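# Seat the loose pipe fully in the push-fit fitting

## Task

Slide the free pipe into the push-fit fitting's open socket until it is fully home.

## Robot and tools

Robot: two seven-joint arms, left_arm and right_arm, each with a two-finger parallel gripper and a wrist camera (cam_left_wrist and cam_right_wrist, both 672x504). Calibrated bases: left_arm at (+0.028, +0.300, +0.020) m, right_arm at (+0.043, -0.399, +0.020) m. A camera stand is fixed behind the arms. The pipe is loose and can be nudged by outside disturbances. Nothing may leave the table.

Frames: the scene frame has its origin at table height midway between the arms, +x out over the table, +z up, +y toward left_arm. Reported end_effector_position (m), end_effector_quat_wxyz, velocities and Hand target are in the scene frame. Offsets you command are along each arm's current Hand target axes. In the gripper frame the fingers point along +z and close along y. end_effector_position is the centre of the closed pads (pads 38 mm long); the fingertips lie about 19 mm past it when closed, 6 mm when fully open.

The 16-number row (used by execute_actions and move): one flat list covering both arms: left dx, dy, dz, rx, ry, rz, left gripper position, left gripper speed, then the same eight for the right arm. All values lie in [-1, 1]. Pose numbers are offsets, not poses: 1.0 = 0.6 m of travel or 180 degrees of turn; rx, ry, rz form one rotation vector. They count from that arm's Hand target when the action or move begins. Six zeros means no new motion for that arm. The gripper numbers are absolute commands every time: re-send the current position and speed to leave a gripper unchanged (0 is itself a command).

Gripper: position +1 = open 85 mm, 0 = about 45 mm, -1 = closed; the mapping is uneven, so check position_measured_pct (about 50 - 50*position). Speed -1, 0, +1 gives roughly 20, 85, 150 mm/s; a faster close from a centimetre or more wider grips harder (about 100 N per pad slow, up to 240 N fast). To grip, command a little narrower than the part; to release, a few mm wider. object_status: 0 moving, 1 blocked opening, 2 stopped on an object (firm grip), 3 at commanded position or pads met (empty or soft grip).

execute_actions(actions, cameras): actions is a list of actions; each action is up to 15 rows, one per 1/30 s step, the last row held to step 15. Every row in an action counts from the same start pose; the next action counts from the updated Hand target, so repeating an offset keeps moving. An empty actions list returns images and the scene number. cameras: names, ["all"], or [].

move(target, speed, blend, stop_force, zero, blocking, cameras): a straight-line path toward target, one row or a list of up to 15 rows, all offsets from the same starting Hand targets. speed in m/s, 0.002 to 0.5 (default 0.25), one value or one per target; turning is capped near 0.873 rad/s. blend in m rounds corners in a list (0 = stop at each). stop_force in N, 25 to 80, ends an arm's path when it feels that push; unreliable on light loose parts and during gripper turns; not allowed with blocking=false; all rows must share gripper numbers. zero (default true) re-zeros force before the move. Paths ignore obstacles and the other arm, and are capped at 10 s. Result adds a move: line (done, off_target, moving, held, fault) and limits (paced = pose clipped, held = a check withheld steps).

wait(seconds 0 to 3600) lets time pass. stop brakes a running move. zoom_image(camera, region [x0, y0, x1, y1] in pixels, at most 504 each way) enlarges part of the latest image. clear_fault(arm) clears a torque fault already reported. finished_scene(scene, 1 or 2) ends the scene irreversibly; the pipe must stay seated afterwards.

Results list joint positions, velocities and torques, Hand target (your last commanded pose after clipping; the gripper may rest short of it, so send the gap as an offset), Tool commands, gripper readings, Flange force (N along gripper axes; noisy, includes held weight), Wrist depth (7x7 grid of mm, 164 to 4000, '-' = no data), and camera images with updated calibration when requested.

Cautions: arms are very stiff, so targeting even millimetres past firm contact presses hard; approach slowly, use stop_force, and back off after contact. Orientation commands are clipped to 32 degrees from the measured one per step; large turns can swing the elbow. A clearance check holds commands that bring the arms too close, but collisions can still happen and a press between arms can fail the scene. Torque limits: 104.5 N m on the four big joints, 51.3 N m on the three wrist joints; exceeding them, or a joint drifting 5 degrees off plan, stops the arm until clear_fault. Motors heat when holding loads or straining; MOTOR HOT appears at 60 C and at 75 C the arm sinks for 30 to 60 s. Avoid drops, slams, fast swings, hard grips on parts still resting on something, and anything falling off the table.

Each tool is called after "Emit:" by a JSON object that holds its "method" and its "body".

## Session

Emit:
{"method": "execute_actions", "body": {"actions": []}}

Scene clock: 0.00 s.
left_arm: end_effector_position=(+0.5448, +0.4378, +0.2819) position_measured_pct=0.0 object_status=3 motor_current_ma=0 end_effector_quat_wxyz=(+0.005, +0.036, +0.999, -0.005) | right_arm: end_effector_position=(+0.7081, -0.2215, +0.2110) position_measured_pct=0.0 object_status=3 motor_current_ma=0 end_effector_quat_wxyz=(-0.488, +0.669, +0.512, +0.227)
Joint positions: left_arm=[-0.384 0.566 0.096 1.224 -0.039 1.348 1.219] | right_arm=[0.075 1.458 -0.074 0.14 -1.037 1.841 -0.321]
Joint velocities: within noise
Joint torques (N m): no reading
Flange force (N): no reading
Wrist depth (mm): cam_left_wrist=[430 427 427 426 425 424 423 / 429 427 427 426 425 425 424 / 429 428 427 427 426 425 424 / 431 429 429 428 426 424 424 / 431 431 429 428 428 427 425 / 432 431 429 429 428 426 427 / 432 431 431 429 429 427 426] | cam_right_wrist=[3128 3028 2895 2973 2987 1051 1933 / 3219 3219 3157 1237 1005 831 711 / 3453 2934 1145 913 789 683 593 / 1373 1056 866 729 636 568 506 / 974 801 699 619 547 493 442 / 774 661 590 530 480 432 391 / 657 579 525 473 428 391 359]
Hand target: left_arm +0.5448, +0.4378, +0.2819; +0.005, +0.036, +0.999, -0.005 | right_arm +0.7081, -0.2215, +0.2110; -0.488, +0.669, +0.512, +0.227
Tool commands: left_gripper/position=+1.0 left_gripper/speed=+1.0 right_gripper/position=+1.0 right_gripper/speed=+1.0
camera_calibration:
cam_left_wrist: T_world_to_cam=[[0.07838, 0.99677, -0.01778, -0.47243], [0.99654, -0.07784, 0.02928, -0.4649], [0.0278, -0.02001, -0.99941, 0.42527]] pos_world=[0.48849, 0.44322, 0.43023]
cam_right_wrist: T_world_to_cam=[[0.89467, -0.00205, -0.44672, -0.53529], [-0.39329, -0.47788, -0.78546, 0.39587], [-0.21187, 0.87842, -0.42835, 0.58019]] pos_world=[0.75753, -0.32158, 0.32034]

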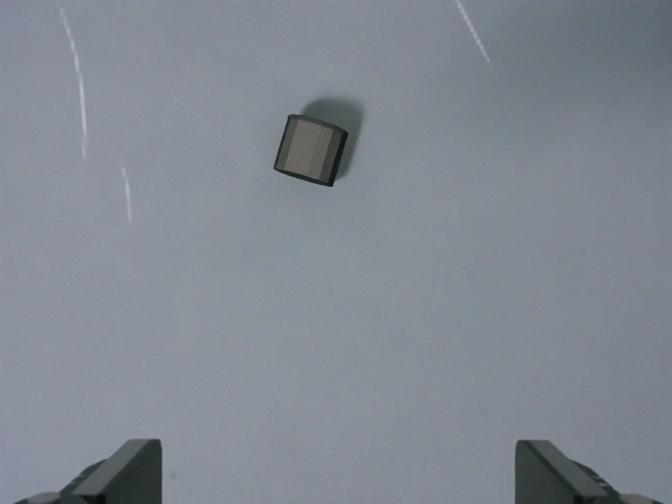

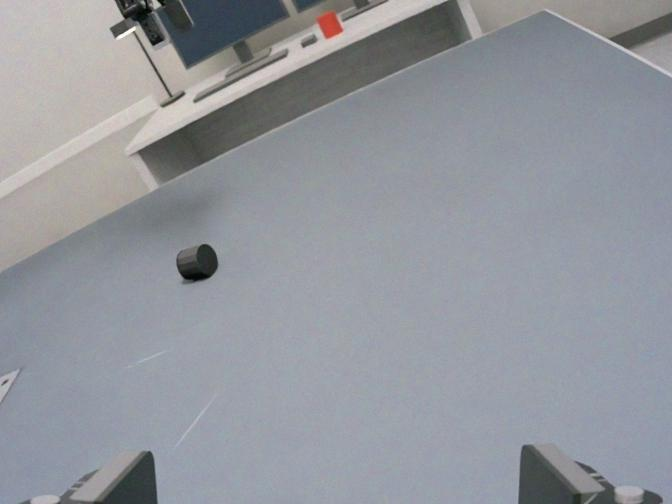

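Emit:
{"method": "zoom_image", "body": {"camera": "cam_right_wrist", "region": [160, 230, 240, 290]}}

Emit:
{"method": "zoom_image", "body": {"camera": "cam_left_wrist", "region": [250, 90, 370, 200]}}

Scaled by 6.300.

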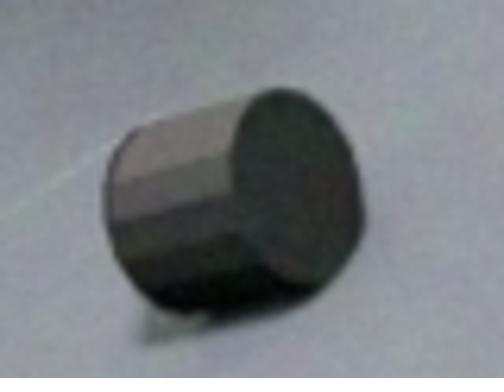

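Scaled by 4.200.

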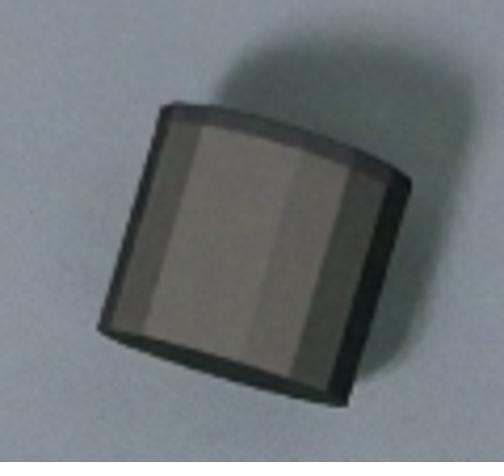

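Emit:
{"method": "move", "body": {"target": [0.189,-0.032,0.235,-0.0026,0.0038,0.0922,1,1,-0.08,-0.568,-0.333,-0.168,-0.3215,0,1,1], "speed": 0.35, "cameras": ["all"]}}

Scene clock: 19.97 s.
left_arm: end_effector_position=(+0.4317, +0.4253, +0.1399) position_measured_pct=0.0 object_status=3 motor_current_ma=0 end_effector_quat_wxyz=(+0.000, +0.180, +0.984, +0.000) | right_arm: end_effector_position=(+0.4204, -0.4213, +0.3998) position_measured_pct=0.0 object_status=3 motor_current_ma=0 end_effector_quat_wxyz=(+0.001, +0.794, +0.608, -0.001)
Joint positions: left_arm=[-0.47 0.501 0.132 1.867 -0.09 0.78 0.934] | right_arm=[-0.28 0.15 0.291 1.46 -0.04 1.538 -0.225]
Joint torques (N m): left_arm=[0.71 -15.32 -0.18 -6.85 0.1 0.08 0.09] | right_arm=[-0.05 -11.77 -0.13 -8.9 -0.3 0.18 -0.05]
Flange force (N): left_arm=[3.6 -0.5 -0.3] | right_arm=[-0.6 1.0 0.7]
Wrist depth (mm): cam_left_wrist=[286 287 286 286 286 286 285 / 287 287 286 286 286 286 285 / 287 287 286 286 286 286 285 / 287 287 286 286 286 286 286 / 287 287 287 286 286 286 286 / 287 287 287 248 287 286 286 / 288 287 287 287 286 286 286] | cam_right_wrist=[543 543 542 543 542 543 542 / 543 543 544 543 543 542 540 / 543 543 543 546 542 543 542 / 546 543 543 544 543 544 542 / 543 541 543 543 545 544 543 / 545 545 544 544 543 543 543 / 543 545 544 544 542 543 542]
Hand target: left_arm +0.4317, +0.4253, +0.1399; +0.000, +0.180, +0.984, +0.000 | right_arm +0.4204, -0.4213, +0.3998; +0.001, +0.794, +0.608, -0.001
Off the commanded pose: left_arm 0.000 m, 0 deg | right_arm 0.000 m, 0 deg.
move: done
cam_left_wrist: T_world_to_cam=[[0.35969, 0.93304, -0.008, -0.54939], [0.93296, -0.3595, 0.01864, -0.20034], [0.01451, -0.01417, -0.99979, 0.28955]] pos_world=[0.38032, 0.44468, 0.28883]
cam_right_wrist: T_world_to_cam=[[0.95796, -0.28676, -0.00937, -0.51524], [-0.28656, -0.95789, 0.0184, -0.23301], [-0.01425, -0.01494, -0.99979, 0.54458]] pos_world=[0.43456, -0.36281, 0.54393]

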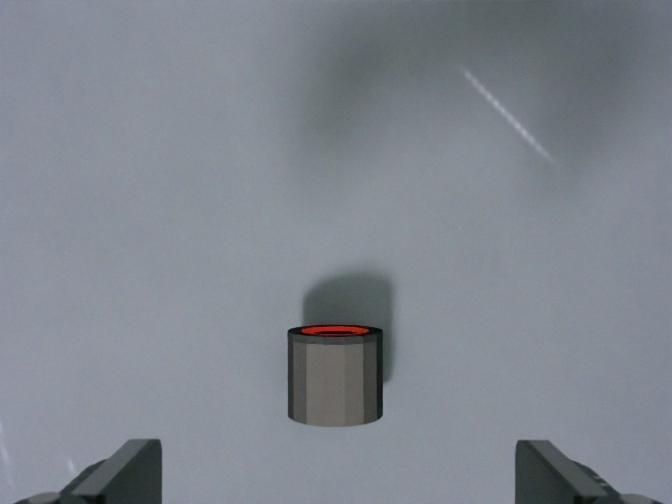

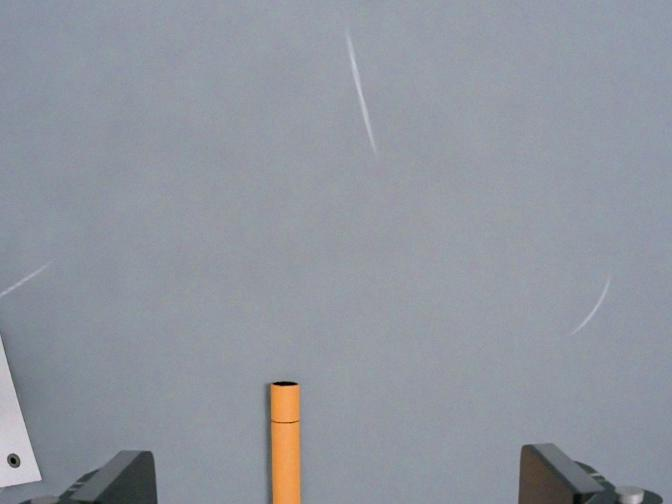

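Emit:
{"method": "move", "body": {"target": [[0,0.0015,0.1965,0,0,0,1,1,-0.3543,-0.0922,0.433,0,0,-0.9906,1,1],[0,0.0015,0.1965,0,0,0,-0.5,0.7,-0.3543,-0.0922,0.433,0,0,-0.9906,1,1]], "speed": 0.3, "cameras": ["all"]}}

Scene clock: 36.20 s.
left_arm: end_effector_position=(+0.4321, +0.4261, +0.0220) position_measured_pct=57.6 object_status=2 motor_current_ma=50 end_effector_quat_wxyz=(+0.000, +0.180, +0.984, +0.000) | right_arm: end_effector_position=(+0.3116, -0.6129, +0.1406) position_measured_pct=0.0 object_status=3 motor_current_ma=0 end_effector_quat_wxyz=(-0.001, -0.596, +0.803, -0.001)
Joint positions: left_arm=[-0.435 0.743 0.084 1.946 -0.128 0.457 0.965] | right_arm=[0.526 0.357 0.052 2.119 -0.026 0.664 3.474]
Joint torques (N m): left_arm=[0.51 -10.59 -0.63 -2.54 0.02 0.02 0.02] | right_arm=[-0.13 -12.67 -0.29 -5.44 -0.22 0.15 0.03]
Flange force (N): left_arm=[3.3 -0.4 -16.6] | right_arm=[0.5 -0.2 1.0]
Wrist depth (mm): cam_left_wrist=[168 168 168 168 168 168 168 / 168 168 168 168 168 168 168 / 169 169 168 168 168 168 168 / 169 169 169 168 168 168 168 / 169 168 168 168 168 168 168 / 169 169 169 169 169 168 168 / - 169 - - - - -] | cam_right_wrist=[286 286 286 286 286 287 287 / 286 286 286 286 286 286 286 / 286 286 286 286 286 286 286 / 286 286 286 286 286 286 286 / 286 286 286 286 286 286 286 / 286 286 286 286 286 286 286 / 285 285 286 271 286 286 285]
Hand target: left_arm +0.4321, +0.4261, +0.0220; +0.000, +0.180, +0.984, +0.000 | right_arm +0.3116, -0.6129, +0.1406; -0.001, -0.596, +0.803, -0.001
Off the commanded pose: left_arm 0.000 m, 0 deg | right_arm 0.000 m, 0 deg.
move: done
cam_left_wrist: T_world_to_cam=[[0.35978, 0.933, -0.00797, -0.55125], [0.93292, -0.35959, 0.01873, -0.1982], [0.01461, -0.01417, -0.99979, 0.17164]] pos_world=[0.38072, 0.44548, 0.17093]
cam_right_wrist: T_world_to_cam=[[-0.94908, 0.31482, -0.01135, 0.49481], [0.31467, 0.94911, 0.01276, 0.53924], [0.01479, 0.00854, -0.99985, 0.28637]] pos_world=[0.2957, -0.67003, 0.28506]

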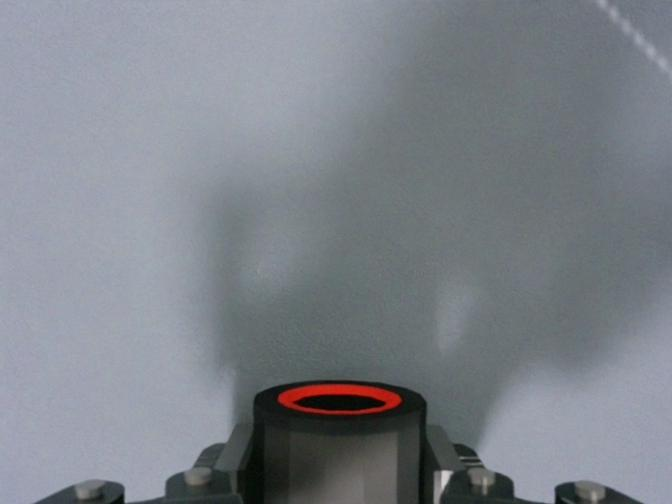

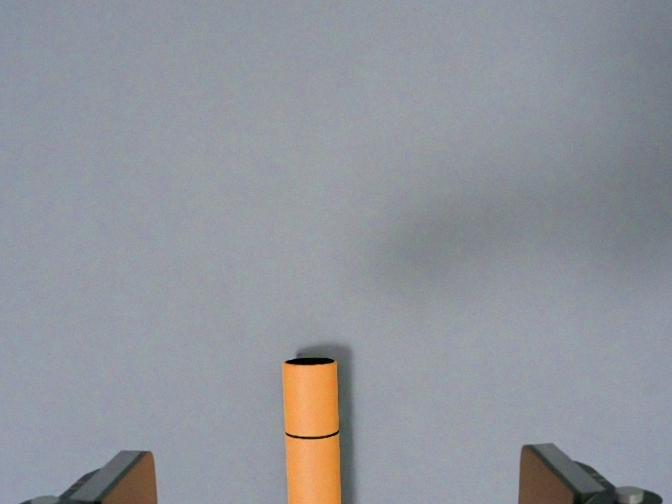

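Emit:
{"method": "move", "body": {"target": [[0,0,-0.12,0,0,0,-0.5,0.7,-0.0367,-0.021,0.1993,0,0,0,1,1],[0,0,-0.12,0,0,0,-0.5,0.7,-0.0367,-0.021,0.1993,0,0,0,-0.95,0.5],[-0.0465,-0.203,-0.12,0,0,-0.681,-0.5,0.7,-0.0367,-0.021,0.1993,0,0,0,-0.95,0.5],[-0.0465,-0.203,-0.0005,0,0,-0.681,-0.5,0.7,-0.0367,-0.021,0.1993,0,0,0,-0.95,0.5]], "speed": [0.2,0.2,0.3,0.1], "cameras": ["all"]}}

Scene clock: 49.20 s.
left_arm: end_effector_position=(+0.4150, +0.3023, +0.0223) position_measured_pct=57.6 object_status=2 motor_current_ma=50 end_effector_quat_wxyz=(+0.000, +0.776, -0.630, +0.000) | right_arm: end_effector_position=(+0.3301, -0.5958, +0.0210) position_measured_pct=77.1 object_status=2 motor_current_ma=50 end_effector_quat_wxyz=(-0.001, -0.596, +0.803, -0.001)
Joint positions: left_arm=[0.171 0.727 -0.361 2.057 0.566 0.453 2.74] | right_arm=[0.479 0.669 0.025 2.198 -0.047 0.273 3.422]
Joint torques (N m): left_arm=[0.63 -16.11 -2.41 -3.98 0.14 0.09 0.07] | right_arm=[-0.18 -9.4 -0.4 -2.12 -0.29 -0.53 -0.01]
Flange force (N): left_arm=[-2.9 3.3 2.9] | right_arm=[0.0 2.0 -17.0]
Wrist depth (mm): cam_left_wrist=[168 168 168 168 168 168 169 / 168 168 168 168 168 168 169 / 168 168 168 168 169 169 169 / 168 168 169 169 169 169 169 / 168 168 169 169 169 169 169 / 169 169 169 169 169 169 169 / - 169 - - - - -] | cam_right_wrist=[167 167 167 167 167 167 167 / 167 167 167 167 167 167 167 / 167 167 167 167 167 167 167 / 167 167 167 167 167 167 167 / 167 167 167 167 167 167 167 / 167 167 167 - 167 167 167 / - 167 167 - 167 167 -]
Hand target: left_arm +0.4150, +0.3023, +0.0223; +0.000, +0.776, -0.630, +0.000 | right_arm +0.3301, -0.5958, +0.0210; -0.001, -0.596, +0.803, -0.001
Off the commanded pose: left_arm 0.000 m, 0 deg | right_arm 0.000 m, 0 deg.
move: done
cam_left_wrist: T_world_to_cam=[[-0.97991, -0.19925, -0.0083, 0.46874], [-0.19937, 0.97976, 0.01801, -0.16174], [0.00454, 0.0193, -0.9998, 0.16445]] pos_world=[0.42633, 0.24869, 0.17122]
cam_right_wrist: T_world_to_cam=[[-0.94909, 0.31479, -0.01144, 0.50553], [0.31464, 0.94912, 0.01279, 0.51876], [0.01489, 0.00854, -0.99985, 0.16633]] pos_world=[0.3141, -0.65293, 0.16546]

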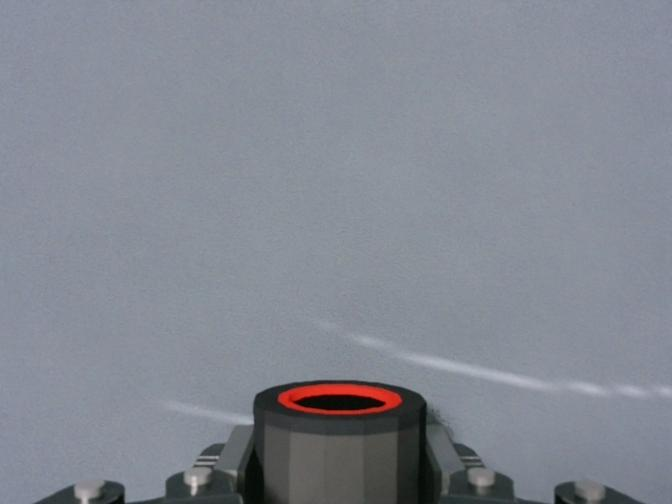

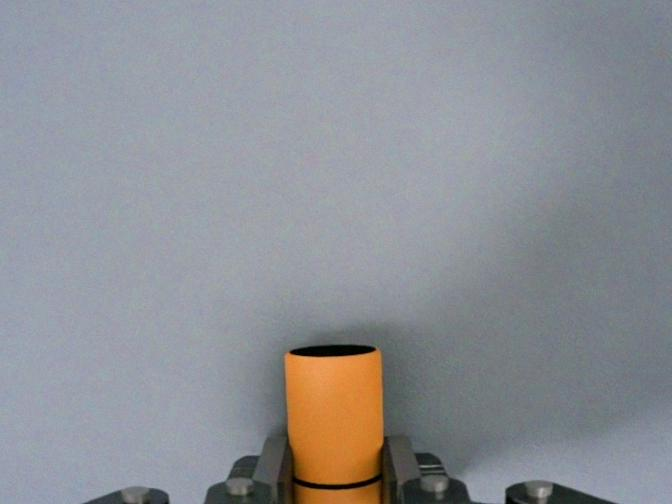

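Emit:
{"method": "move", "body": {"target": [[0,0,0,0,0,0,-0.5,0.7,0,0,-0.12,0,0,0,-0.95,0.5],[0,0,0,0,0,0,-0.5,0.7,-0.9,0.1528,-0.12,0,0,-0.16,-0.95,0.5]], "speed": [0.15,0.35], "blend": 0.03}}

Scene clock: 56.40 s.
left_arm: end_effector_position=(+0.4150, +0.3023, +0.0223) position_measured_pct=57.6 object_status=2 motor_current_ma=50 end_effector_quat_wxyz=(+0.000, +0.776, -0.630, +0.000) | right_arm: end_effector_position=(+0.3982, -0.0521, +0.0914) position_measured_pct=77.1 object_status=2 motor_current_ma=50 end_effector_quat_wxyz=(+0.001, +0.777, -0.629, +0.001)
Joint positions: left_arm=[0.171 0.727 -0.361 2.057 0.566 0.453 2.74] | right_arm=[-0.816 0.709 -0.062 1.643 0.06 0.793 2.476]
Joint torques (N m): left_arm=[0.65 -16.03 -2.47 -4.03 0.13 0.03 0.08] | right_arm=[-0.08 -20.04 -0.61 -6.47 -0.24 0.23 0.04]
Flange force (N): left_arm=[-3.0 3.5 2.8] | right_arm=[-0.1 -0.2 2.1]
Wrist depth (mm): cam_left_wrist=[168 168 168 168 168 168 169 / 168 168 168 168 168 169 169 / 168 168 168 168 169 169 169 / 168 168 169 169 169 169 169 / 169 169 169 169 169 169 169 / 169 169 169 169 169 169 169 / - 169 - - - - -] | cam_right_wrist=[237 237 237 237 237 237 237 / 237 237 237 237 237 236 237 / 236 237 237 237 237 237 237 / 236 237 237 237 237 237 237 / 236 236 237 236 237 236 236 / 236 236 236 - 236 236 236 / 236 236 - - - 236 236]
Hand target: left_arm +0.4150, +0.3023, +0.0223; +0.000, +0.776, -0.630, +0.000 | right_arm +0.3983, -0.0521, +0.0913; +0.001, +0.777, -0.629, +0.001
Off the commanded pose: left_arm 0.000 m, 0 deg | right_arm 0.000 m, 0 deg.
move: done

Emit:
{"method": "move", "body": {"target": [0,0,0,0,0,0,-0.5,0.7,-0.255,-0.1493,0.1018,0,0,0,-0.95,0.5], "speed": 0.2, "cameras": ["all"]}}

Emit:
{"method": "zoom_image", "body": {"camera": "cam_left_wrist", "region": [200, 300, 470, 504]}}

Scene clock: 60.20 s.
left_arm: end_effector_position=(+0.4150, +0.3023, +0.0223) position_measured_pct=57.6 object_status=2 motor_current_ma=50 end_effector_quat_wxyz=(+0.000, +0.776, -0.630, +0.000) | right_arm: end_effector_position=(+0.4541, +0.1160, +0.0298) position_measured_pct=77.1 object_status=2 motor_current_ma=50 end_effector_quat_wxyz=(+0.001, +0.777, -0.629, +0.001)
Joint positions: left_arm=[0.171 0.727 -0.361 2.057 0.566 0.453 2.74] | right_arm=[-0.948 1.127 -0.048 0.919 0.051 1.099 2.389]
Joint torques (N m): left_arm=[0.71 -16.04 -2.48 -3.99 0.09 0.03 0.06] | right_arm=[-0.07 -26.82 -0.45 -8.12 -0.24 0.22 0.01]
Flange force (N): left_arm=[-3.1 3.4 3.0] | right_arm=[-0.1 -0.2 1.8]
Wrist depth (mm): cam_left_wrist=[168 168 168 - 168 168 168 / 168 168 168 - 168 168 169 / 168 168 168 - 169 169 169 / 168 168 168 - 169 169 169 / 168 168 169 169 169 169 169 / 169 169 169 169 169 169 169 / - 169 - - - - -] | cam_right_wrist=[175 175 175 175 175 175 175 / 175 175 175 175 175 175 175 / 175 174 174 175 175 175 175 / 174 174 174 174 174 175 174 / 174 174 174 174 174 174 174 / 174 174 174 - 174 174 174 / - 174 174 - 174 174 -]
Hand target: left_arm +0.4150, +0.3023, +0.0223; +0.000, +0.776, -0.630, +0.000 | right_arm +0.4540, +0.1160, +0.0298; +0.001, +0.777, -0.629, +0.001
Off the commanded pose: left_arm 0.000 m, 0 deg | right_arm 0.000 m, 0 deg.
move: done
cam_left_wrist: T_world_to_cam=[[-0.97991, -0.19925, -0.0082, 0.46872], [-0.19937, 0.97976, 0.01803, -0.16174], [0.00444, 0.0193, -0.9998, 0.1645]] pos_world=[0.42633, 0.24869, 0.17122]
cam_right_wrist: T_world_to_cam=[[-0.98339, -0.18125, -0.0099, 0.47226], [-0.18136, 0.98334, 0.01255, 0.02533], [0.00746, 0.01414, -0.99987, 0.16992]] pos_world=[0.46774, 0.05828, 0.17426]

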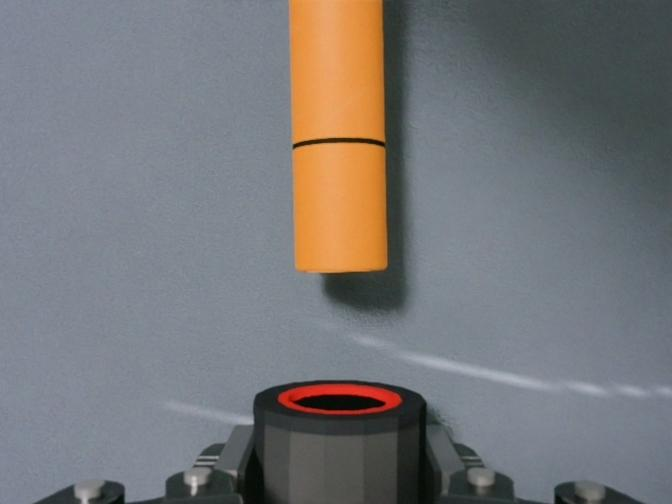

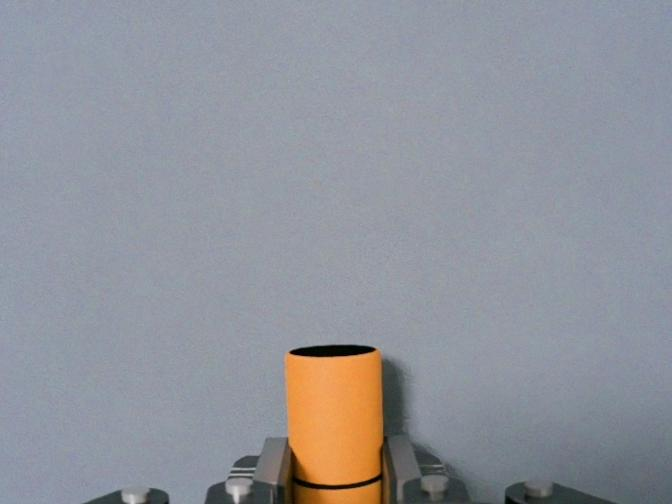

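Scaled by 1.867.

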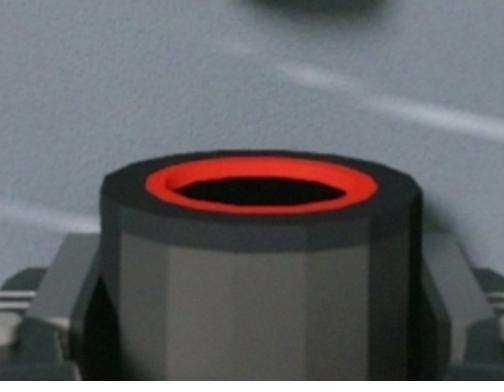

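Emit:
{"method": "move", "body": {"target": [0,0,0,0,0,0,-0.5,0.7,-0.033,0.0019,-0.0012,0,0,0.0033,-0.95,0.5], "speed": 0.1, "cameras": ["cam_left_wrist"]}}

Emit:
{"method": "zoom_image", "body": {"camera": "cam_left_wrist", "region": [200, 300, 470, 504]}}

Scene clock: 66.13 s.
left_arm: end_effector_position=(+0.4150, +0.3023, +0.0223) position_measured_pct=57.6 object_status=2 motor_current_ma=50 end_effector_quat_wxyz=(+0.000, +0.776, -0.630, +0.000) | right_arm: end_effector_position=(+0.4488, +0.1351, +0.0304) position_measured_pct=77.1 object_status=2 motor_current_ma=50 end_effector_quat_wxyz=(+0.001, +0.774, -0.633, +0.001)
Joint positions: left_arm=[0.171 0.727 -0.361 2.057 0.566 0.453 2.74] | right_arm=[-0.974 1.159 -0.044 0.841 0.046 1.144 2.36]
Joint torques (N m): left_arm=[0.68 -16.1 -2.43 -3.97 0.15 0.07 0.06] | right_arm=[-0.07 -27.29 -0.38 -8.34 -0.24 0.23 0.01]
Flange force (N): left_arm=[-3.0 3.2 2.9] | right_arm=[0.1 0.0 1.8]
Wrist depth (mm): cam_left_wrist=[168 168 168 - 168 168 168 / 168 168 168 - 168 168 169 / 168 168 168 - 169 169 169 / 168 168 169 - 169 169 169 / 168 168 169 - 169 169 169 / 169 169 169 - 169 169 169 / - 169 - - - - -] | cam_right_wrist=[175 175 175 175 176 175 175 / 175 175 175 175 175 175 175 / 175 175 175 175 175 175 175 / 175 175 175 175 175 175 175 / 175 175 175 175 175 175 175 / 175 175 175 - 175 175 175 / - 175 175 - 175 175 -]
Hand target: left_arm +0.4150, +0.3023, +0.0223; +0.000, +0.776, -0.630, +0.000 | right_arm +0.4488, +0.1351, +0.0304; +0.001, +0.774, -0.633, +0.001
Off the commanded pose: left_arm 0.000 m, 0 deg | right_arm 0.000 m, 0 deg.
move: done
cam_left_wrist: T_world_to_cam=[[-0.97991, -0.19925, -0.0082, 0.46872], [-0.19937, 0.97976, 0.01803, -0.16174], [0.00444, 0.0193, -0.9998, 0.1645]] pos_world=[0.42633, 0.24869, 0.17122]

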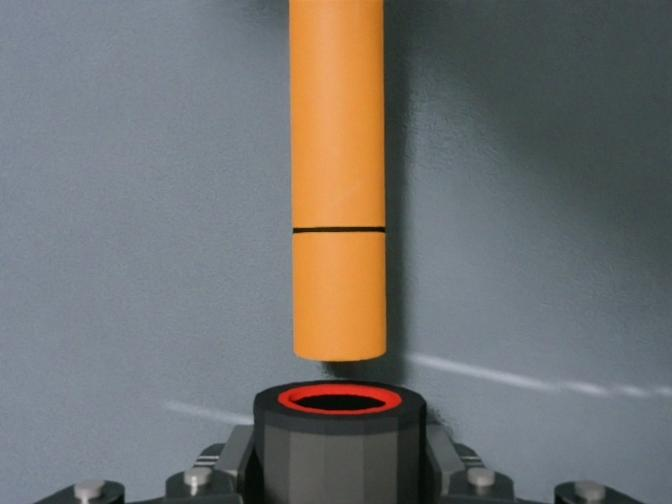

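Scaled by 1.867.

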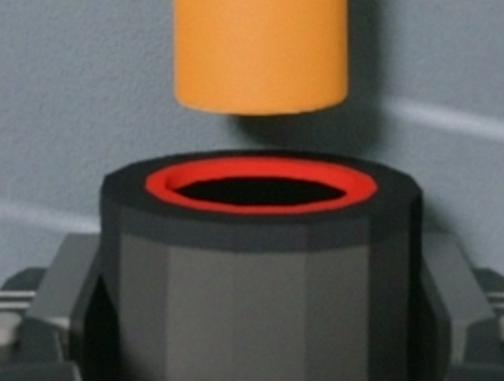

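Emit:
{"method": "move", "body": {"target": [0,0,0,0,0,0,-0.5,0.7,-0.075,0,0,0,0,0,-0.95,0.5], "speed": 0.025, "stop_force": 80, "cameras": ["cam_left_wrist"]}}

Emit:
{"method": "zoom_image", "body": {"camera": "cam_left_wrist", "region": [200, 300, 470, 504]}}

Scene clock: 70.33 s.
left_arm: end_effector_position=(+0.4150, +0.3023, +0.0223) position_measured_pct=57.6 object_status=2 motor_current_ma=50 end_effector_quat_wxyz=(+0.000, +0.776, -0.630, +0.000) | right_arm: end_effector_position=(+0.4435, +0.1626, +0.0303) position_measured_pct=77.1 object_status=2 motor_current_ma=50 end_effector_quat_wxyz=(+0.001, +0.774, -0.633, +0.001)
Joint positions: left_arm=[0.171 0.727 -0.361 2.057 0.566 0.453 2.741] | right_arm=[-1.007 1.219 -0.041 0.702 0.043 1.223 2.335]
Joint torques (N m): left_arm=[25.75 -4.08 31.21 -3.06 8.5 9.15 0.05] | right_arm=[-31.33 -38.69 -23.5 -27.54 -14.06 -15.8 -0.42]
Flange force (N): left_arm=[-68.6 0.5 -45.8] | right_arm=[64.1 1.1 -2.7]
Wrist depth (mm): cam_left_wrist=[168 168 168 - 168 168 168 / 169 169 169 - 169 168 169 / 169 169 169 - 169 169 169 / 169 169 169 - 169 169 169 / 169 169 169 - 169 169 169 / 170 170 170 - 170 170 170 / - 170 - - - - -] | cam_right_wrist=[175 175 175 175 175 175 175 / 174 174 174 174 175 175 174 / 174 174 174 174 174 174 174 / 174 174 174 174 174 174 174 / 173 174 173 174 173 174 174 / 173 173 173 - 173 173 173 / - 173 173 - 173 173 -]
Hand target: left_arm +0.4150, +0.3023, +0.0223; +0.000, +0.776, -0.630, +0.000 | right_arm +0.4435, +0.1626, +0.0303; +0.001, +0.774, -0.633, +0.001 (not the last commanded pose)
Off the commanded pose: left_arm 0.000 m, 0 deg | right_arm 0.017 m, 0 deg.
move: contact (right_arm)
cam_left_wrist: T_world_to_cam=[[-0.97993, -0.19915, -0.0083, 0.46872], [-0.19927, 0.97978, 0.01801, -0.16179], [0.00454, 0.0193, -0.9998, 0.16445]] pos_world=[0.42633, 0.24869, 0.17122]

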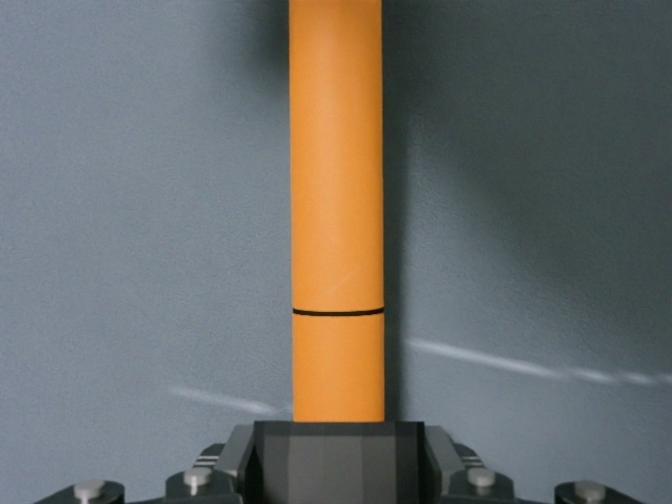

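Scaled by 1.867.

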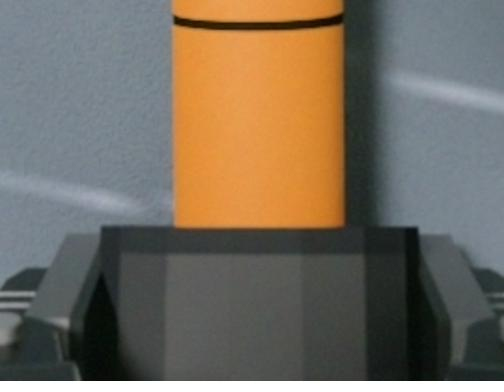

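Emit:
{"method": "move", "body": {"target": [[0,0,0,0,0,0,-0.5,0.7,0.06,0,0,0,0,0,-0.95,0.5],[0,0,0,0,0,0,0.5,-0.5,0.06,0,0,0,0,0,-0.95,0.5],[0.009,0,0.0005,0,0,0,1,1,0.06,0,0,0,0,0,-0.95,0.5],[0.009,0,0.0005,0,0,0,-0.5,1,0.06,0,0,0,0,0,-0.95,0.5]], "speed": 0.1, "cameras": ["cam_left_wrist"]}}

Emit:
{"method": "zoom_image", "body": {"camera": "cam_left_wrist", "region": [200, 300, 470, 504]}}

Scene clock: 79.27 s.
left_arm: end_effector_position=(+0.4163, +0.2970, +0.0221) position_measured_pct=58.0 object_status=0 motor_current_ma=1000 end_effector_quat_wxyz=(+0.000, +0.776, -0.630, +0.000) | right_arm: end_effector_position=(+0.4506, +0.1273, +0.0304) position_measured_pct=77.1 object_status=2 motor_current_ma=50 end_effector_quat_wxyz=(+0.001, +0.774, -0.633, +0.001)
Joint positions: left_arm=[0.186 0.729 -0.363 2.053 0.567 0.456 2.754] | right_arm=[-0.964 1.144 -0.045 0.876 0.047 1.123 2.367]
Joint torques (N m): left_arm=[0.56 -8.17 -1.37 -2.88 0.3 -0.65 0.02] | right_arm=[-0.03 -27.03 -0.35 -8.3 -0.25 0.27 -0.01]
Flange force (N): left_arm=[-3.2 5.8 -19.8] | right_arm=[0.4 0.5 1.9]
Wrist depth (mm): cam_left_wrist=[168 168 168 - 168 168 169 / 168 168 168 - 169 169 169 / 168 168 169 - 169 169 169 / 169 169 169 - 169 169 169 / 169 169 169 - 169 169 169 / 169 169 169 169 169 169 169 / - 169 - 169 - - -] | cam_right_wrist=[175 175 175 175 175 175 175 / 175 175 175 175 175 175 175 / 175 175 175 175 175 175 175 / 175 175 175 175 175 175 175 / 175 175 175 175 175 175 175 / 175 175 175 - 175 175 175 / - 175 175 - 175 175 -]
Hand target: left_arm +0.4161, +0.2970, +0.0220; +0.000, +0.776, -0.630, +0.000 | right_arm +0.4506, +0.1273, +0.0304; +0.001, +0.774, -0.633, +0.001
Off the commanded pose: left_arm 0.000 m, 0 deg | right_arm 0.000 m, 0 deg.
move: done
cam_left_wrist: T_world_to_cam=[[-0.97991, -0.19925, -0.00849, 0.46889], [-0.19937, 0.97976, 0.01797, -0.1563], [0.00474, 0.0193, -0.9998, 0.16427]] pos_world=[0.42753, 0.24339, 0.17103]

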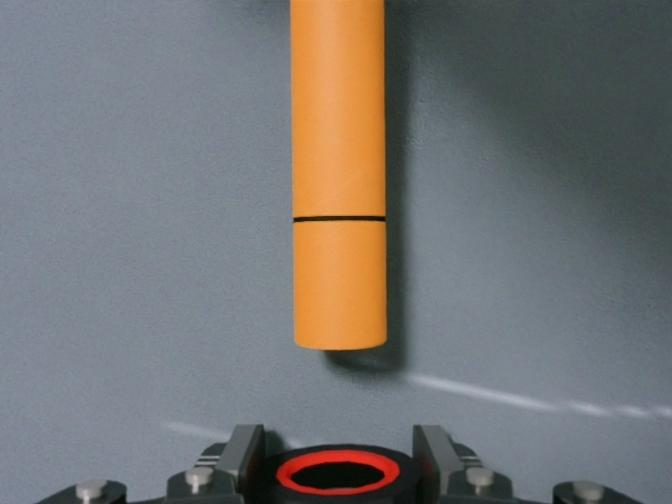

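Scaled by 1.867.

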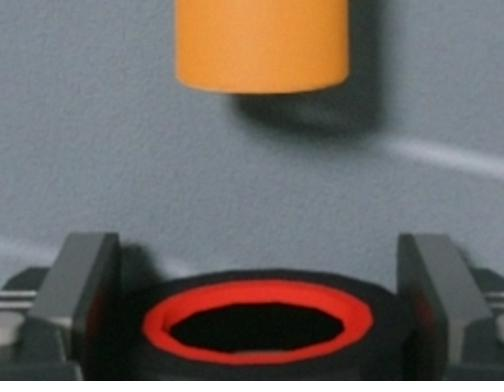

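Emit:
{"method": "move", "body": {"target": [[0,0,0,0,0,0,0.7,0,0,0,0,0,0,0,-0.95,0.5],[-0.016,0,0,0,0,0,0.7,0,-0.03,0,0,0,0,0,-0.95,0.5],[-0.016,0,0,0,0,0,-0.5,1,-0.03,0,0,0,0,0,-0.95,0.5]], "speed": 0.1, "cameras": ["cam_left_wrist"]}}

Emit:
{"method": "zoom_image", "body": {"camera": "cam_left_wrist", "region": [200, 300, 470, 504]}}

Scene clock: 84.20 s.
left_arm: end_effector_position=(+0.4142, +0.3064, +0.0221) position_measured_pct=58.0 object_status=2 motor_current_ma=50 end_effector_quat_wxyz=(+0.000, +0.776, -0.630, +0.000) | right_arm: end_effector_position=(+0.4470, +0.1450, +0.0303) position_measured_pct=77.1 object_status=2 motor_current_ma=50 end_effector_quat_wxyz=(+0.001, +0.774, -0.633, +0.001)
Joint positions: left_arm=[0.158 0.726 -0.358 2.06 0.565 0.45 2.729] | right_arm=[-0.986 1.179 -0.043 0.795 0.045 1.17 2.351]
Joint torques (N m): left_arm=[0.49 -10.3 -1.8 -1.97 0.04 0.05 0.08] | right_arm=[-0.05 -27.55 -0.38 -8.38 -0.25 0.24 0]
Flange force (N): left_arm=[-2.5 2.8 -11.9] | right_arm=[-0.2 -0.3 1.8]
Wrist depth (mm): cam_left_wrist=[168 168 168 - 168 168 168 / 168 168 168 - 168 169 169 / 168 168 168 - 169 169 169 / 168 169 169 - 169 169 169 / 169 168 169 - 169 169 169 / 169 169 169 169 169 169 169 / - 169 - - - - -] | cam_right_wrist=[175 175 175 175 175 175 175 / 175 175 175 175 175 175 175 / 175 175 175 175 175 175 175 / 175 175 175 175 175 175 175 / 175 175 175 175 175 175 175 / 174 175 175 - 174 175 174 / - 174 174 - 174 174 -]
Hand target: left_arm +0.4142, +0.3064, +0.0220; +0.000, +0.776, -0.630, +0.000 | right_arm +0.4470, +0.1450, +0.0303; +0.001, +0.774, -0.633, +0.001
Off the commanded pose: left_arm 0.000 m, 0 deg | right_arm 0.000 m, 0 deg.
move: done
cam_left_wrist: T_world_to_cam=[[-0.97991, -0.19925, -0.00849, 0.4688], [-0.19937, 0.97976, 0.01797, -0.1659], [0.00474, 0.0193, -0.9998, 0.16409]] pos_world=[0.42553, 0.25279, 0.17103]

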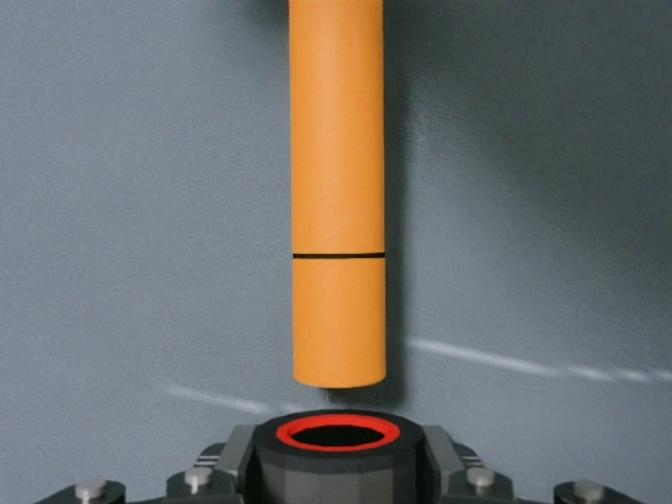

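Scaled by 1.867.

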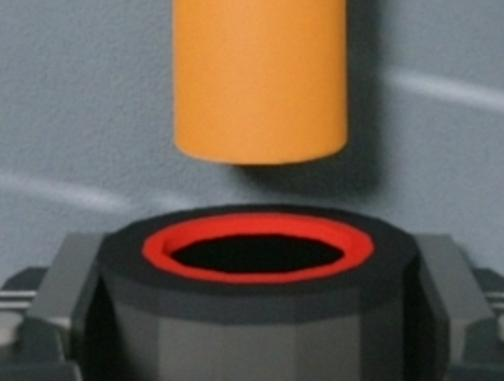

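Emit:
{"method": "move", "body": {"target": [0,0,0,0,0,0,-0.5,1,-0.086,-0.0004,-0.001,0,0,0,-0.95,0.5], "speed": 0.025, "stop_force": 80, "cameras": ["all"]}}

Emit:
{"method": "zoom_image", "body": {"camera": "cam_left_wrist", "region": [200, 300, 470, 504]}}

Scene clock: 90.40 s.
left_arm: end_effector_position=(+0.4142, +0.3064, +0.0220) position_measured_pct=74.9 object_status=3 motor_current_ma=0 end_effector_quat_wxyz=(+0.000, +0.776, -0.630, +0.000) | right_arm: end_effector_position=(+0.4399, +0.1816, +0.0306) position_measured_pct=77.1 object_status=2 motor_current_ma=50 end_effector_quat_wxyz=(+0.000, +0.774, -0.633, +0.001)
Joint positions: left_arm=[0.158 0.726 -0.358 2.06 0.566 0.45 2.729] | right_arm=[-1.028 1.268 -0.037 0.586 0.039 1.289 2.32]
Joint torques (N m): left_arm=[0.46 -15.22 -2.7 -2.73 -0.24 0.47 -0.03] | right_arm=[1.6 -28.55 0.92 -8.99 0.45 0.09 -0.14]
Flange force (N): left_arm=[-1.9 1.7 2.6] | right_arm=[-1.0 2.0 1.6]
Wrist depth (mm): cam_left_wrist=[168 168 168 - 168 168 168 / 168 168 168 - 168 168 168 / 168 168 168 - 168 168 169 / 168 168 168 - 168 169 169 / 168 168 168 - 169 169 169 / 168 168 169 - 169 169 169 / - 169 - - - - -] | cam_right_wrist=[175 175 175 175 175 175 175 / 175 175 175 175 175 175 175 / 175 175 175 175 175 175 175 / 175 175 175 175 175 175 175 / 175 175 175 175 175 175 175 / 175 175 175 - 175 175 175 / - 174 175 - 175 175 -]
Hand target: left_arm +0.4142, +0.3064, +0.0220; +0.000, +0.776, -0.630, +0.000 | right_arm +0.4399, +0.1816, +0.0306; +0.000, +0.774, -0.633, +0.001 (not the last commanded pose)
Off the commanded pose: left_arm 0.000 m, 0 deg | right_arm 0.014 m, 0 deg.
move: contact (right_arm)
cam_left_wrist: T_world_to_cam=[[-0.97991, -0.19925, -0.0083, 0.46877], [-0.19937, 0.97976, 0.01801, -0.16591], [0.00454, 0.0193, -0.9998, 0.16408]] pos_world=[0.42553, 0.25279, 0.17092]
cam_right_wrist: T_world_to_cam=[[-0.98526, -0.17071, -0.01074, 0.4693], [-0.17085, 0.9852, 0.01374, -0.04673], [0.00823, 0.01537, -0.99985, 0.1694]] pos_world=[0.453, 0.12355, 0.17505]

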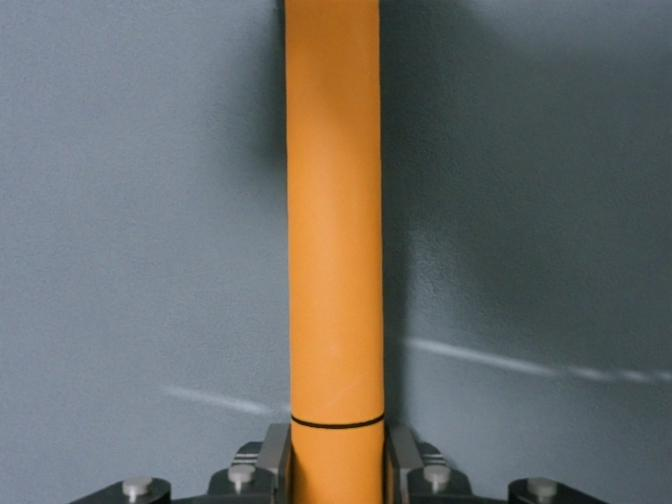

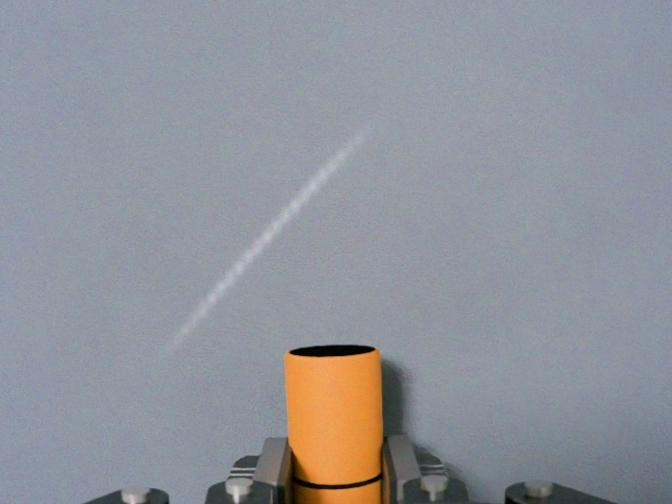

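Scaled by 1.867.

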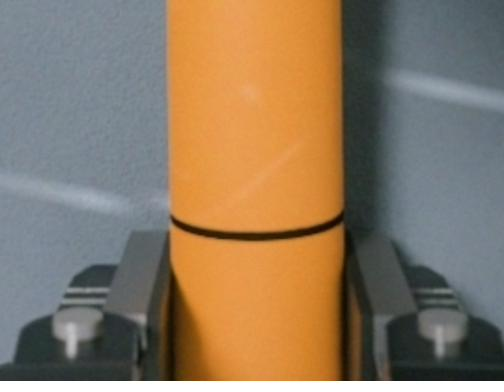

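Emit:
{"method": "move", "body": {"target": [[0,0,0,0,0,0,1,0,0,0,0,0,0,0,-0.95,0.5],[0,0,-0.23,0,0,0,1,0,0,0,0,0,0,0,-0.95,0.5]], "speed": 0.15, "cameras": ["cam_left_wrist"]}}

Scene clock: 95.57 s.
left_arm: end_effector_position=(+0.4141, +0.3064, +0.1600) position_measured_pct=0.0 object_status=3 motor_current_ma=0 end_effector_quat_wxyz=(+0.000, +0.776, -0.630, +0.000) | right_arm: end_effector_position=(+0.4399, +0.1816, +0.0306) position_measured_pct=77.1 object_status=2 motor_current_ma=50 end_effector_quat_wxyz=(+0.000, +0.774, -0.633, +0.001)
Joint positions: left_arm=[0.321 0.447 -0.565 1.942 0.316 0.84 2.95] | right_arm=[-1.028 1.268 -0.037 0.586 0.039 1.289 2.32]
Joint torques (N m): left_arm=[0.61 -13.31 -2.64 -7.1 0.16 0.07 0.06] | right_arm=[-0.11 -28.48 -0.25 -8.84 -0.23 0.2 -0.02]
Flange force (N): left_arm=[-2.0 2.4 1.6] | right_arm=[0.3 0.1 1.7]
Wrist depth (mm): cam_left_wrist=[305 - - - - 208 306 / 306 306 306 286 307 307 307 / 306 307 306 306 307 307 307 / 306 306 306 306 307 307 307 / 306 306 307 285 307 307 308 / 307 307 307 307 307 308 308 / 307 307 307 307 307 308 308] | cam_right_wrist=[175 175 175 175 175 175 175 / 175 175 175 175 175 175 175 / 175 175 175 175 175 175 175 / 175 175 175 175 175 175 175 / 175 175 175 175 175 175 175 / 175 175 175 - 175 174 175 / - 175 175 - 175 175 -]
Hand target: left_arm +0.4141, +0.3064, +0.1600; +0.000, +0.776, -0.630, +0.000 | right_arm +0.4399, +0.1816, +0.0306; +0.000, +0.774, -0.633, +0.001
Off the commanded pose: left_arm 0.000 m, 0 deg | right_arm 0.000 m, 0 deg.
move: done
cam_left_wrist: T_world_to_cam=[[-0.97991, -0.19925, -0.0082, 0.46979], [-0.19937, 0.97976, 0.01803, -0.16842], [0.00444, 0.0193, -0.9998, 0.3021]] pos_world=[0.42543, 0.25279, 0.30893]

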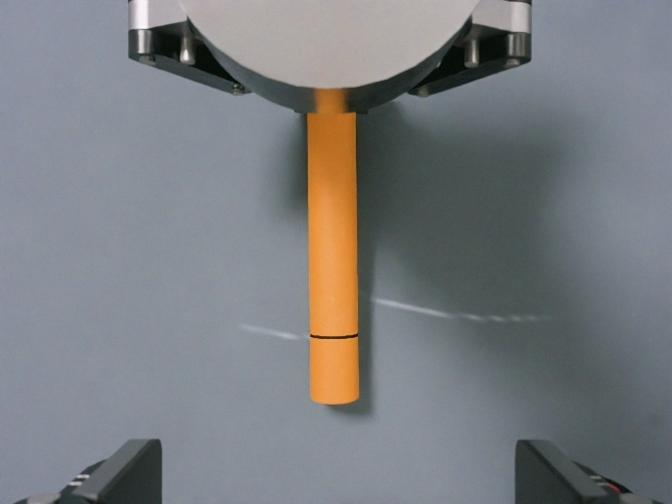

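Emit:
{"method": "move", "body": {"target": [-0.15,0.1,-0.12,0,0,0,1,0,0.12,0,0,0,0,0,-0.95,0.5], "cameras": ["cam_left_wrist"]}}

Scene clock: 97.53 s.
left_arm: end_effector_position=(+0.3369, +0.3822, +0.2320) position_measured_pct=0.0 object_status=3 motor_current_ma=0 end_effector_quat_wxyz=(+0.000, +0.776, -0.630, +0.000) | right_arm: end_effector_position=(+0.4541, +0.1110, +0.0307) position_measured_pct=77.1 object_status=2 motor_current_ma=50 end_effector_quat_wxyz=(+0.000, +0.774, -0.633, +0.001)
Joint positions: left_arm=[0.243 0.189 -0.689 2.012 0.144 0.987 2.847] | right_arm=[-0.944 1.115 -0.046 0.945 0.048 1.084 2.384]
Joint torques (N m): left_arm=[0.65 -8.91 -1.88 -8.05 0.13 0.05 0.03] | right_arm=[-0.05 -26.62 -0.36 -8.03 -0.24 0.22 0]
Flange force (N): left_arm=[-0.6 2.3 1.3] | right_arm=[-0.1 -0.3 1.8]
Wrist depth (mm): cam_left_wrist=[378 378 379 378 379 379 380 / 378 378 379 379 379 379 379 / 378 378 379 380 378 380 380 / 378 378 378 380 379 378 380 / 379 379 379 379 347 380 381 / 379 379 379 379 380 380 381 / 380 379 379 380 380 381 380] | cam_right_wrist=[176 175 175 176 176 176 176 / 176 175 175 175 175 176 175 / 175 176 175 175 175 175 175 / 175 175 175 175 175 175 175 / 175 175 175 175 175 175 175 / 175 175 175 - 175 175 175 / - 175 175 - 175 175 -]
Hand target: left_arm +0.3369, +0.3822, +0.2320; +0.000, +0.776, -0.630, +0.000 | right_arm +0.4542, +0.1110, +0.0307; +0.000, +0.774, -0.633, +0.001
Off the commanded pose: left_arm 0.000 m, 0 deg | right_arm 0.000 m, 0 deg.
move: done
cam_left_wrist: T_world_to_cam=[[-0.97991, -0.19925, -0.0082, 0.40983], [-0.19937, 0.97976, 0.01803, -0.25938], [0.00444, 0.0193, -0.9998, 0.37286]] pos_world=[0.34823, 0.32859, 0.38083]

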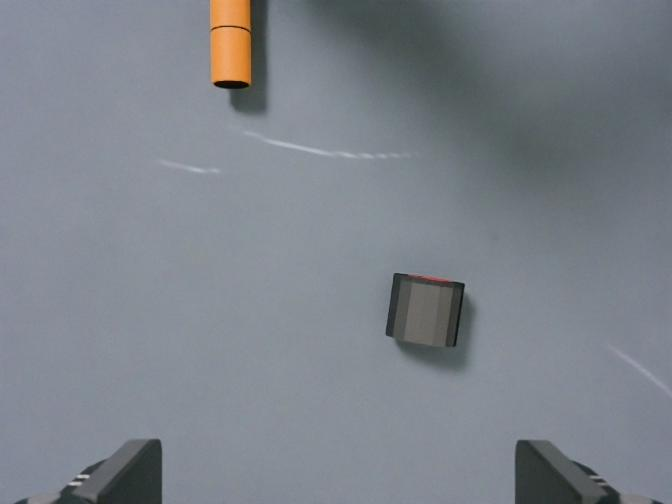

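Emit:
{"method": "move", "body": {"target": [[0.026,0.0827,0.22,0,0,0.0472,1,1,0.02,0,0.0161,0,0,0,-0.95,0.5],[0.026,0.0827,0.35,0,0,0.0472,1,1,0.02,0,0.0161,0,0,0,-0.3,0],[0.026,0.0827,0.35,0,0,0.0472,-0.9,1,0.02,0,0.0161,0,0,0,-0.3,0],[0.026,0.0827,0.35,0,0,0.0472,-0.9,1,0.02,0,0.0161,0,0,0,-0.98,1]], "speed": 0.15, "cameras": ["all"]}}

Scene clock: 119.03 s.
left_arm: end_effector_position=(+0.2916, +0.3567, +0.0220) position_measured_pct=58.0 object_status=2 motor_current_ma=50 end_effector_quat_wxyz=(+0.000, +0.728, -0.686, +0.000) | right_arm: end_effector_position=(+0.4566, +0.0993, +0.0212) position_measured_pct=77.5 object_status=2 motor_current_ma=50 end_effector_quat_wxyz=(+0.000, +0.774, -0.633, +0.001)
Joint positions: left_arm=[-0.224 0.622 -0.128 2.442 0.747 0.11 2.142] | right_arm=[-0.929 1.109 -0.047 0.993 0.05 1.041 2.395]
Joint torques (N m): left_arm=[1 -0.75 -0.25 -2.65 0.27 -0.57 0.08] | right_arm=[-0.03 -24.41 -0.33 -6.92 -0.21 0.33 -0.02]
Flange force (N): left_arm=no reading | right_arm=[-0.2 -0.4 -1.1]
Wrist depth (mm): cam_left_wrist=[169 168 168 169 169 169 169 / 168 169 169 169 169 169 169 / 169 169 169 169 169 169 169 / 169 169 169 169 169 169 169 / 169 169 169 169 169 169 169 / 169 169 169 - 169 169 169 / - 169 - - - - -] | cam_right_wrist=[166 166 166 166 166 166 166 / 166 166 166 166 166 166 166 / 166 166 166 166 166 166 166 / 166 166 166 166 166 166 166 / 166 166 166 166 166 166 166 / 166 166 166 - 166 166 166 / - 166 166 - 166 166 -]
Hand target: left_arm +0.2916, +0.3567, +0.0220; +0.000, +0.727, -0.686, +0.000 | right_arm +0.4565, +0.0992, +0.0211; +0.000, +0.774, -0.633, +0.001
Off the commanded pose: left_arm 0.000 m, 0 deg | right_arm 0.000 m, 0 deg.
move: done
cam_left_wrist: T_world_to_cam=[[-0.99859, -0.05239, -0.00831, 0.31174], [-0.05253, 0.99846, 0.01808, -0.28915], [0.00735, 0.01849, -0.9998, 0.16314]] pos_world=[0.29491, 0.30202, 0.17092]
cam_right_wrist: T_world_to_cam=[[-0.98528, -0.17061, -0.01087, 0.47153], [-0.17076, 0.98521, 0.01392, 0.03724], [0.00833, 0.01557, -0.99984, 0.16107]] pos_world=[0.4696, 0.04125, 0.16565]

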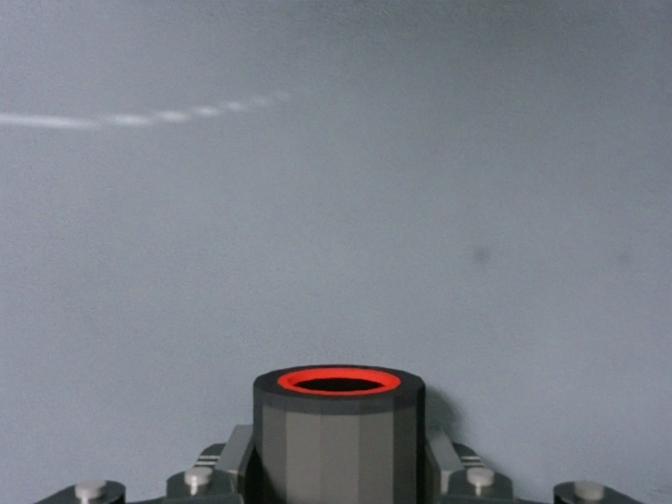

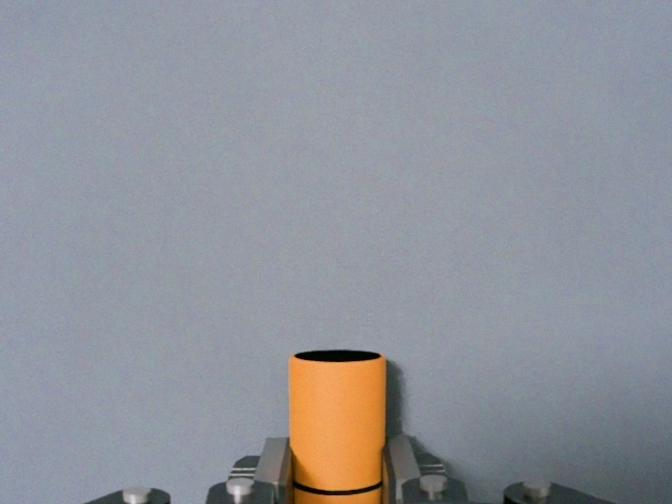

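Emit:
{"method": "move", "body": {"target": [[0,0,0,0,0,0,-0.9,1,0,0,-0.018,0,0,0,-0.98,1],[0,0,0,0,0,0,-0.9,1,-0.1748,0.2278,-0.018,0,0,0.0465,-0.98,1]], "speed": 0.2, "cameras": ["cam_left_wrist"]}}

Emit:
{"method": "zoom_image", "body": {"camera": "cam_left_wrist", "region": [200, 250, 470, 454]}}

Scene clock: 126.47 s.
left_arm: end_effector_position=(+0.2916, +0.3567, +0.0220) position_measured_pct=58.0 object_status=2 motor_current_ma=50 end_effector_quat_wxyz=(+0.000, +0.727, -0.686, +0.000) | right_arm: end_effector_position=(+0.3020, +0.1750, +0.0317) position_measured_pct=77.5 object_status=2 motor_current_ma=50 end_effector_quat_wxyz=(+0.000, +0.725, -0.688, +0.001)
Joint positions: left_arm=[-0.224 0.622 -0.128 2.442 0.747 0.11 2.142] | right_arm=[-1.217 1.053 -0.002 1.09 0.004 1 2.004]
Joint torques (N m): left_arm=[0.92 -0.81 -0.27 -2.83 0.21 -0.52 0.07] | right_arm=[-0.13 -25.6 -0.12 -7.76 -0.26 0.23 -0.05]
Flange force (N): left_arm=no reading | right_arm=[0.5 0.0 1.8]
Wrist depth (mm): cam_left_wrist=[168 168 168 - 169 169 169 / 169 169 169 - 169 169 169 / 169 169 169 - 169 169 169 / 169 169 169 - 169 169 169 / 169 169 169 169 169 169 169 / 169 169 169 - 169 169 169 / - 169 - - - - -] | cam_right_wrist=[177 177 177 177 177 177 177 / 177 177 177 177 177 177 177 / 177 177 177 177 176 176 176 / 177 177 177 176 176 176 176 / 177 177 176 177 176 176 176 / 177 177 176 - 176 176 176 / - 176 176 - 176 176 -]
Hand target: left_arm +0.2916, +0.3567, +0.0220; +0.000, +0.727, -0.686, +0.000 | right_arm +0.3018, +0.1751, +0.0317; +0.000, +0.725, -0.688, +0.001
Off the commanded pose: left_arm 0.000 m, 0 deg | right_arm 0.000 m, 0 deg.
move: done
cam_left_wrist: T_world_to_cam=[[-0.9986, -0.05229, -0.00831, 0.31171], [-0.05243, 0.99846, 0.01808, -0.28918], [0.00735, 0.01849, -0.9998, 0.16314]] pos_world=[0.29491, 0.30202, 0.17092]

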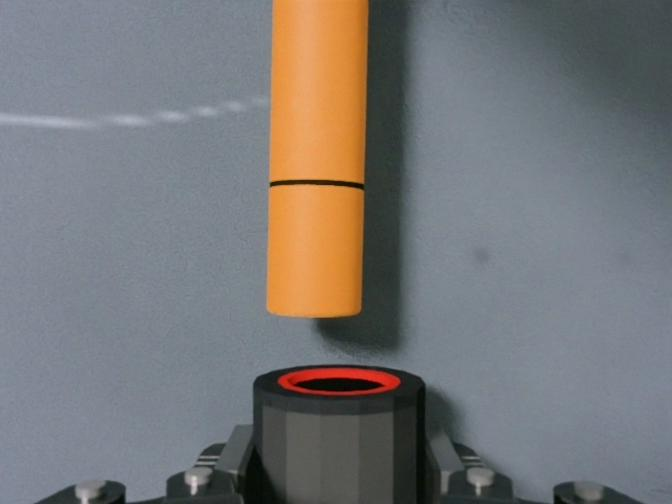

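Scaled by 1.867.

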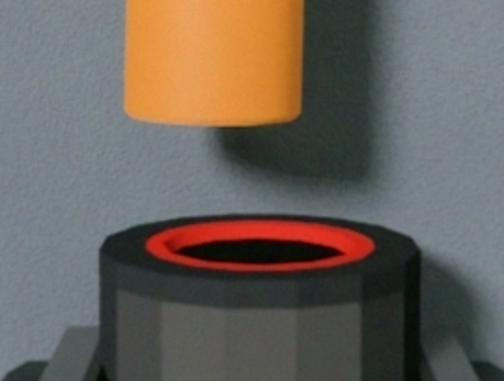

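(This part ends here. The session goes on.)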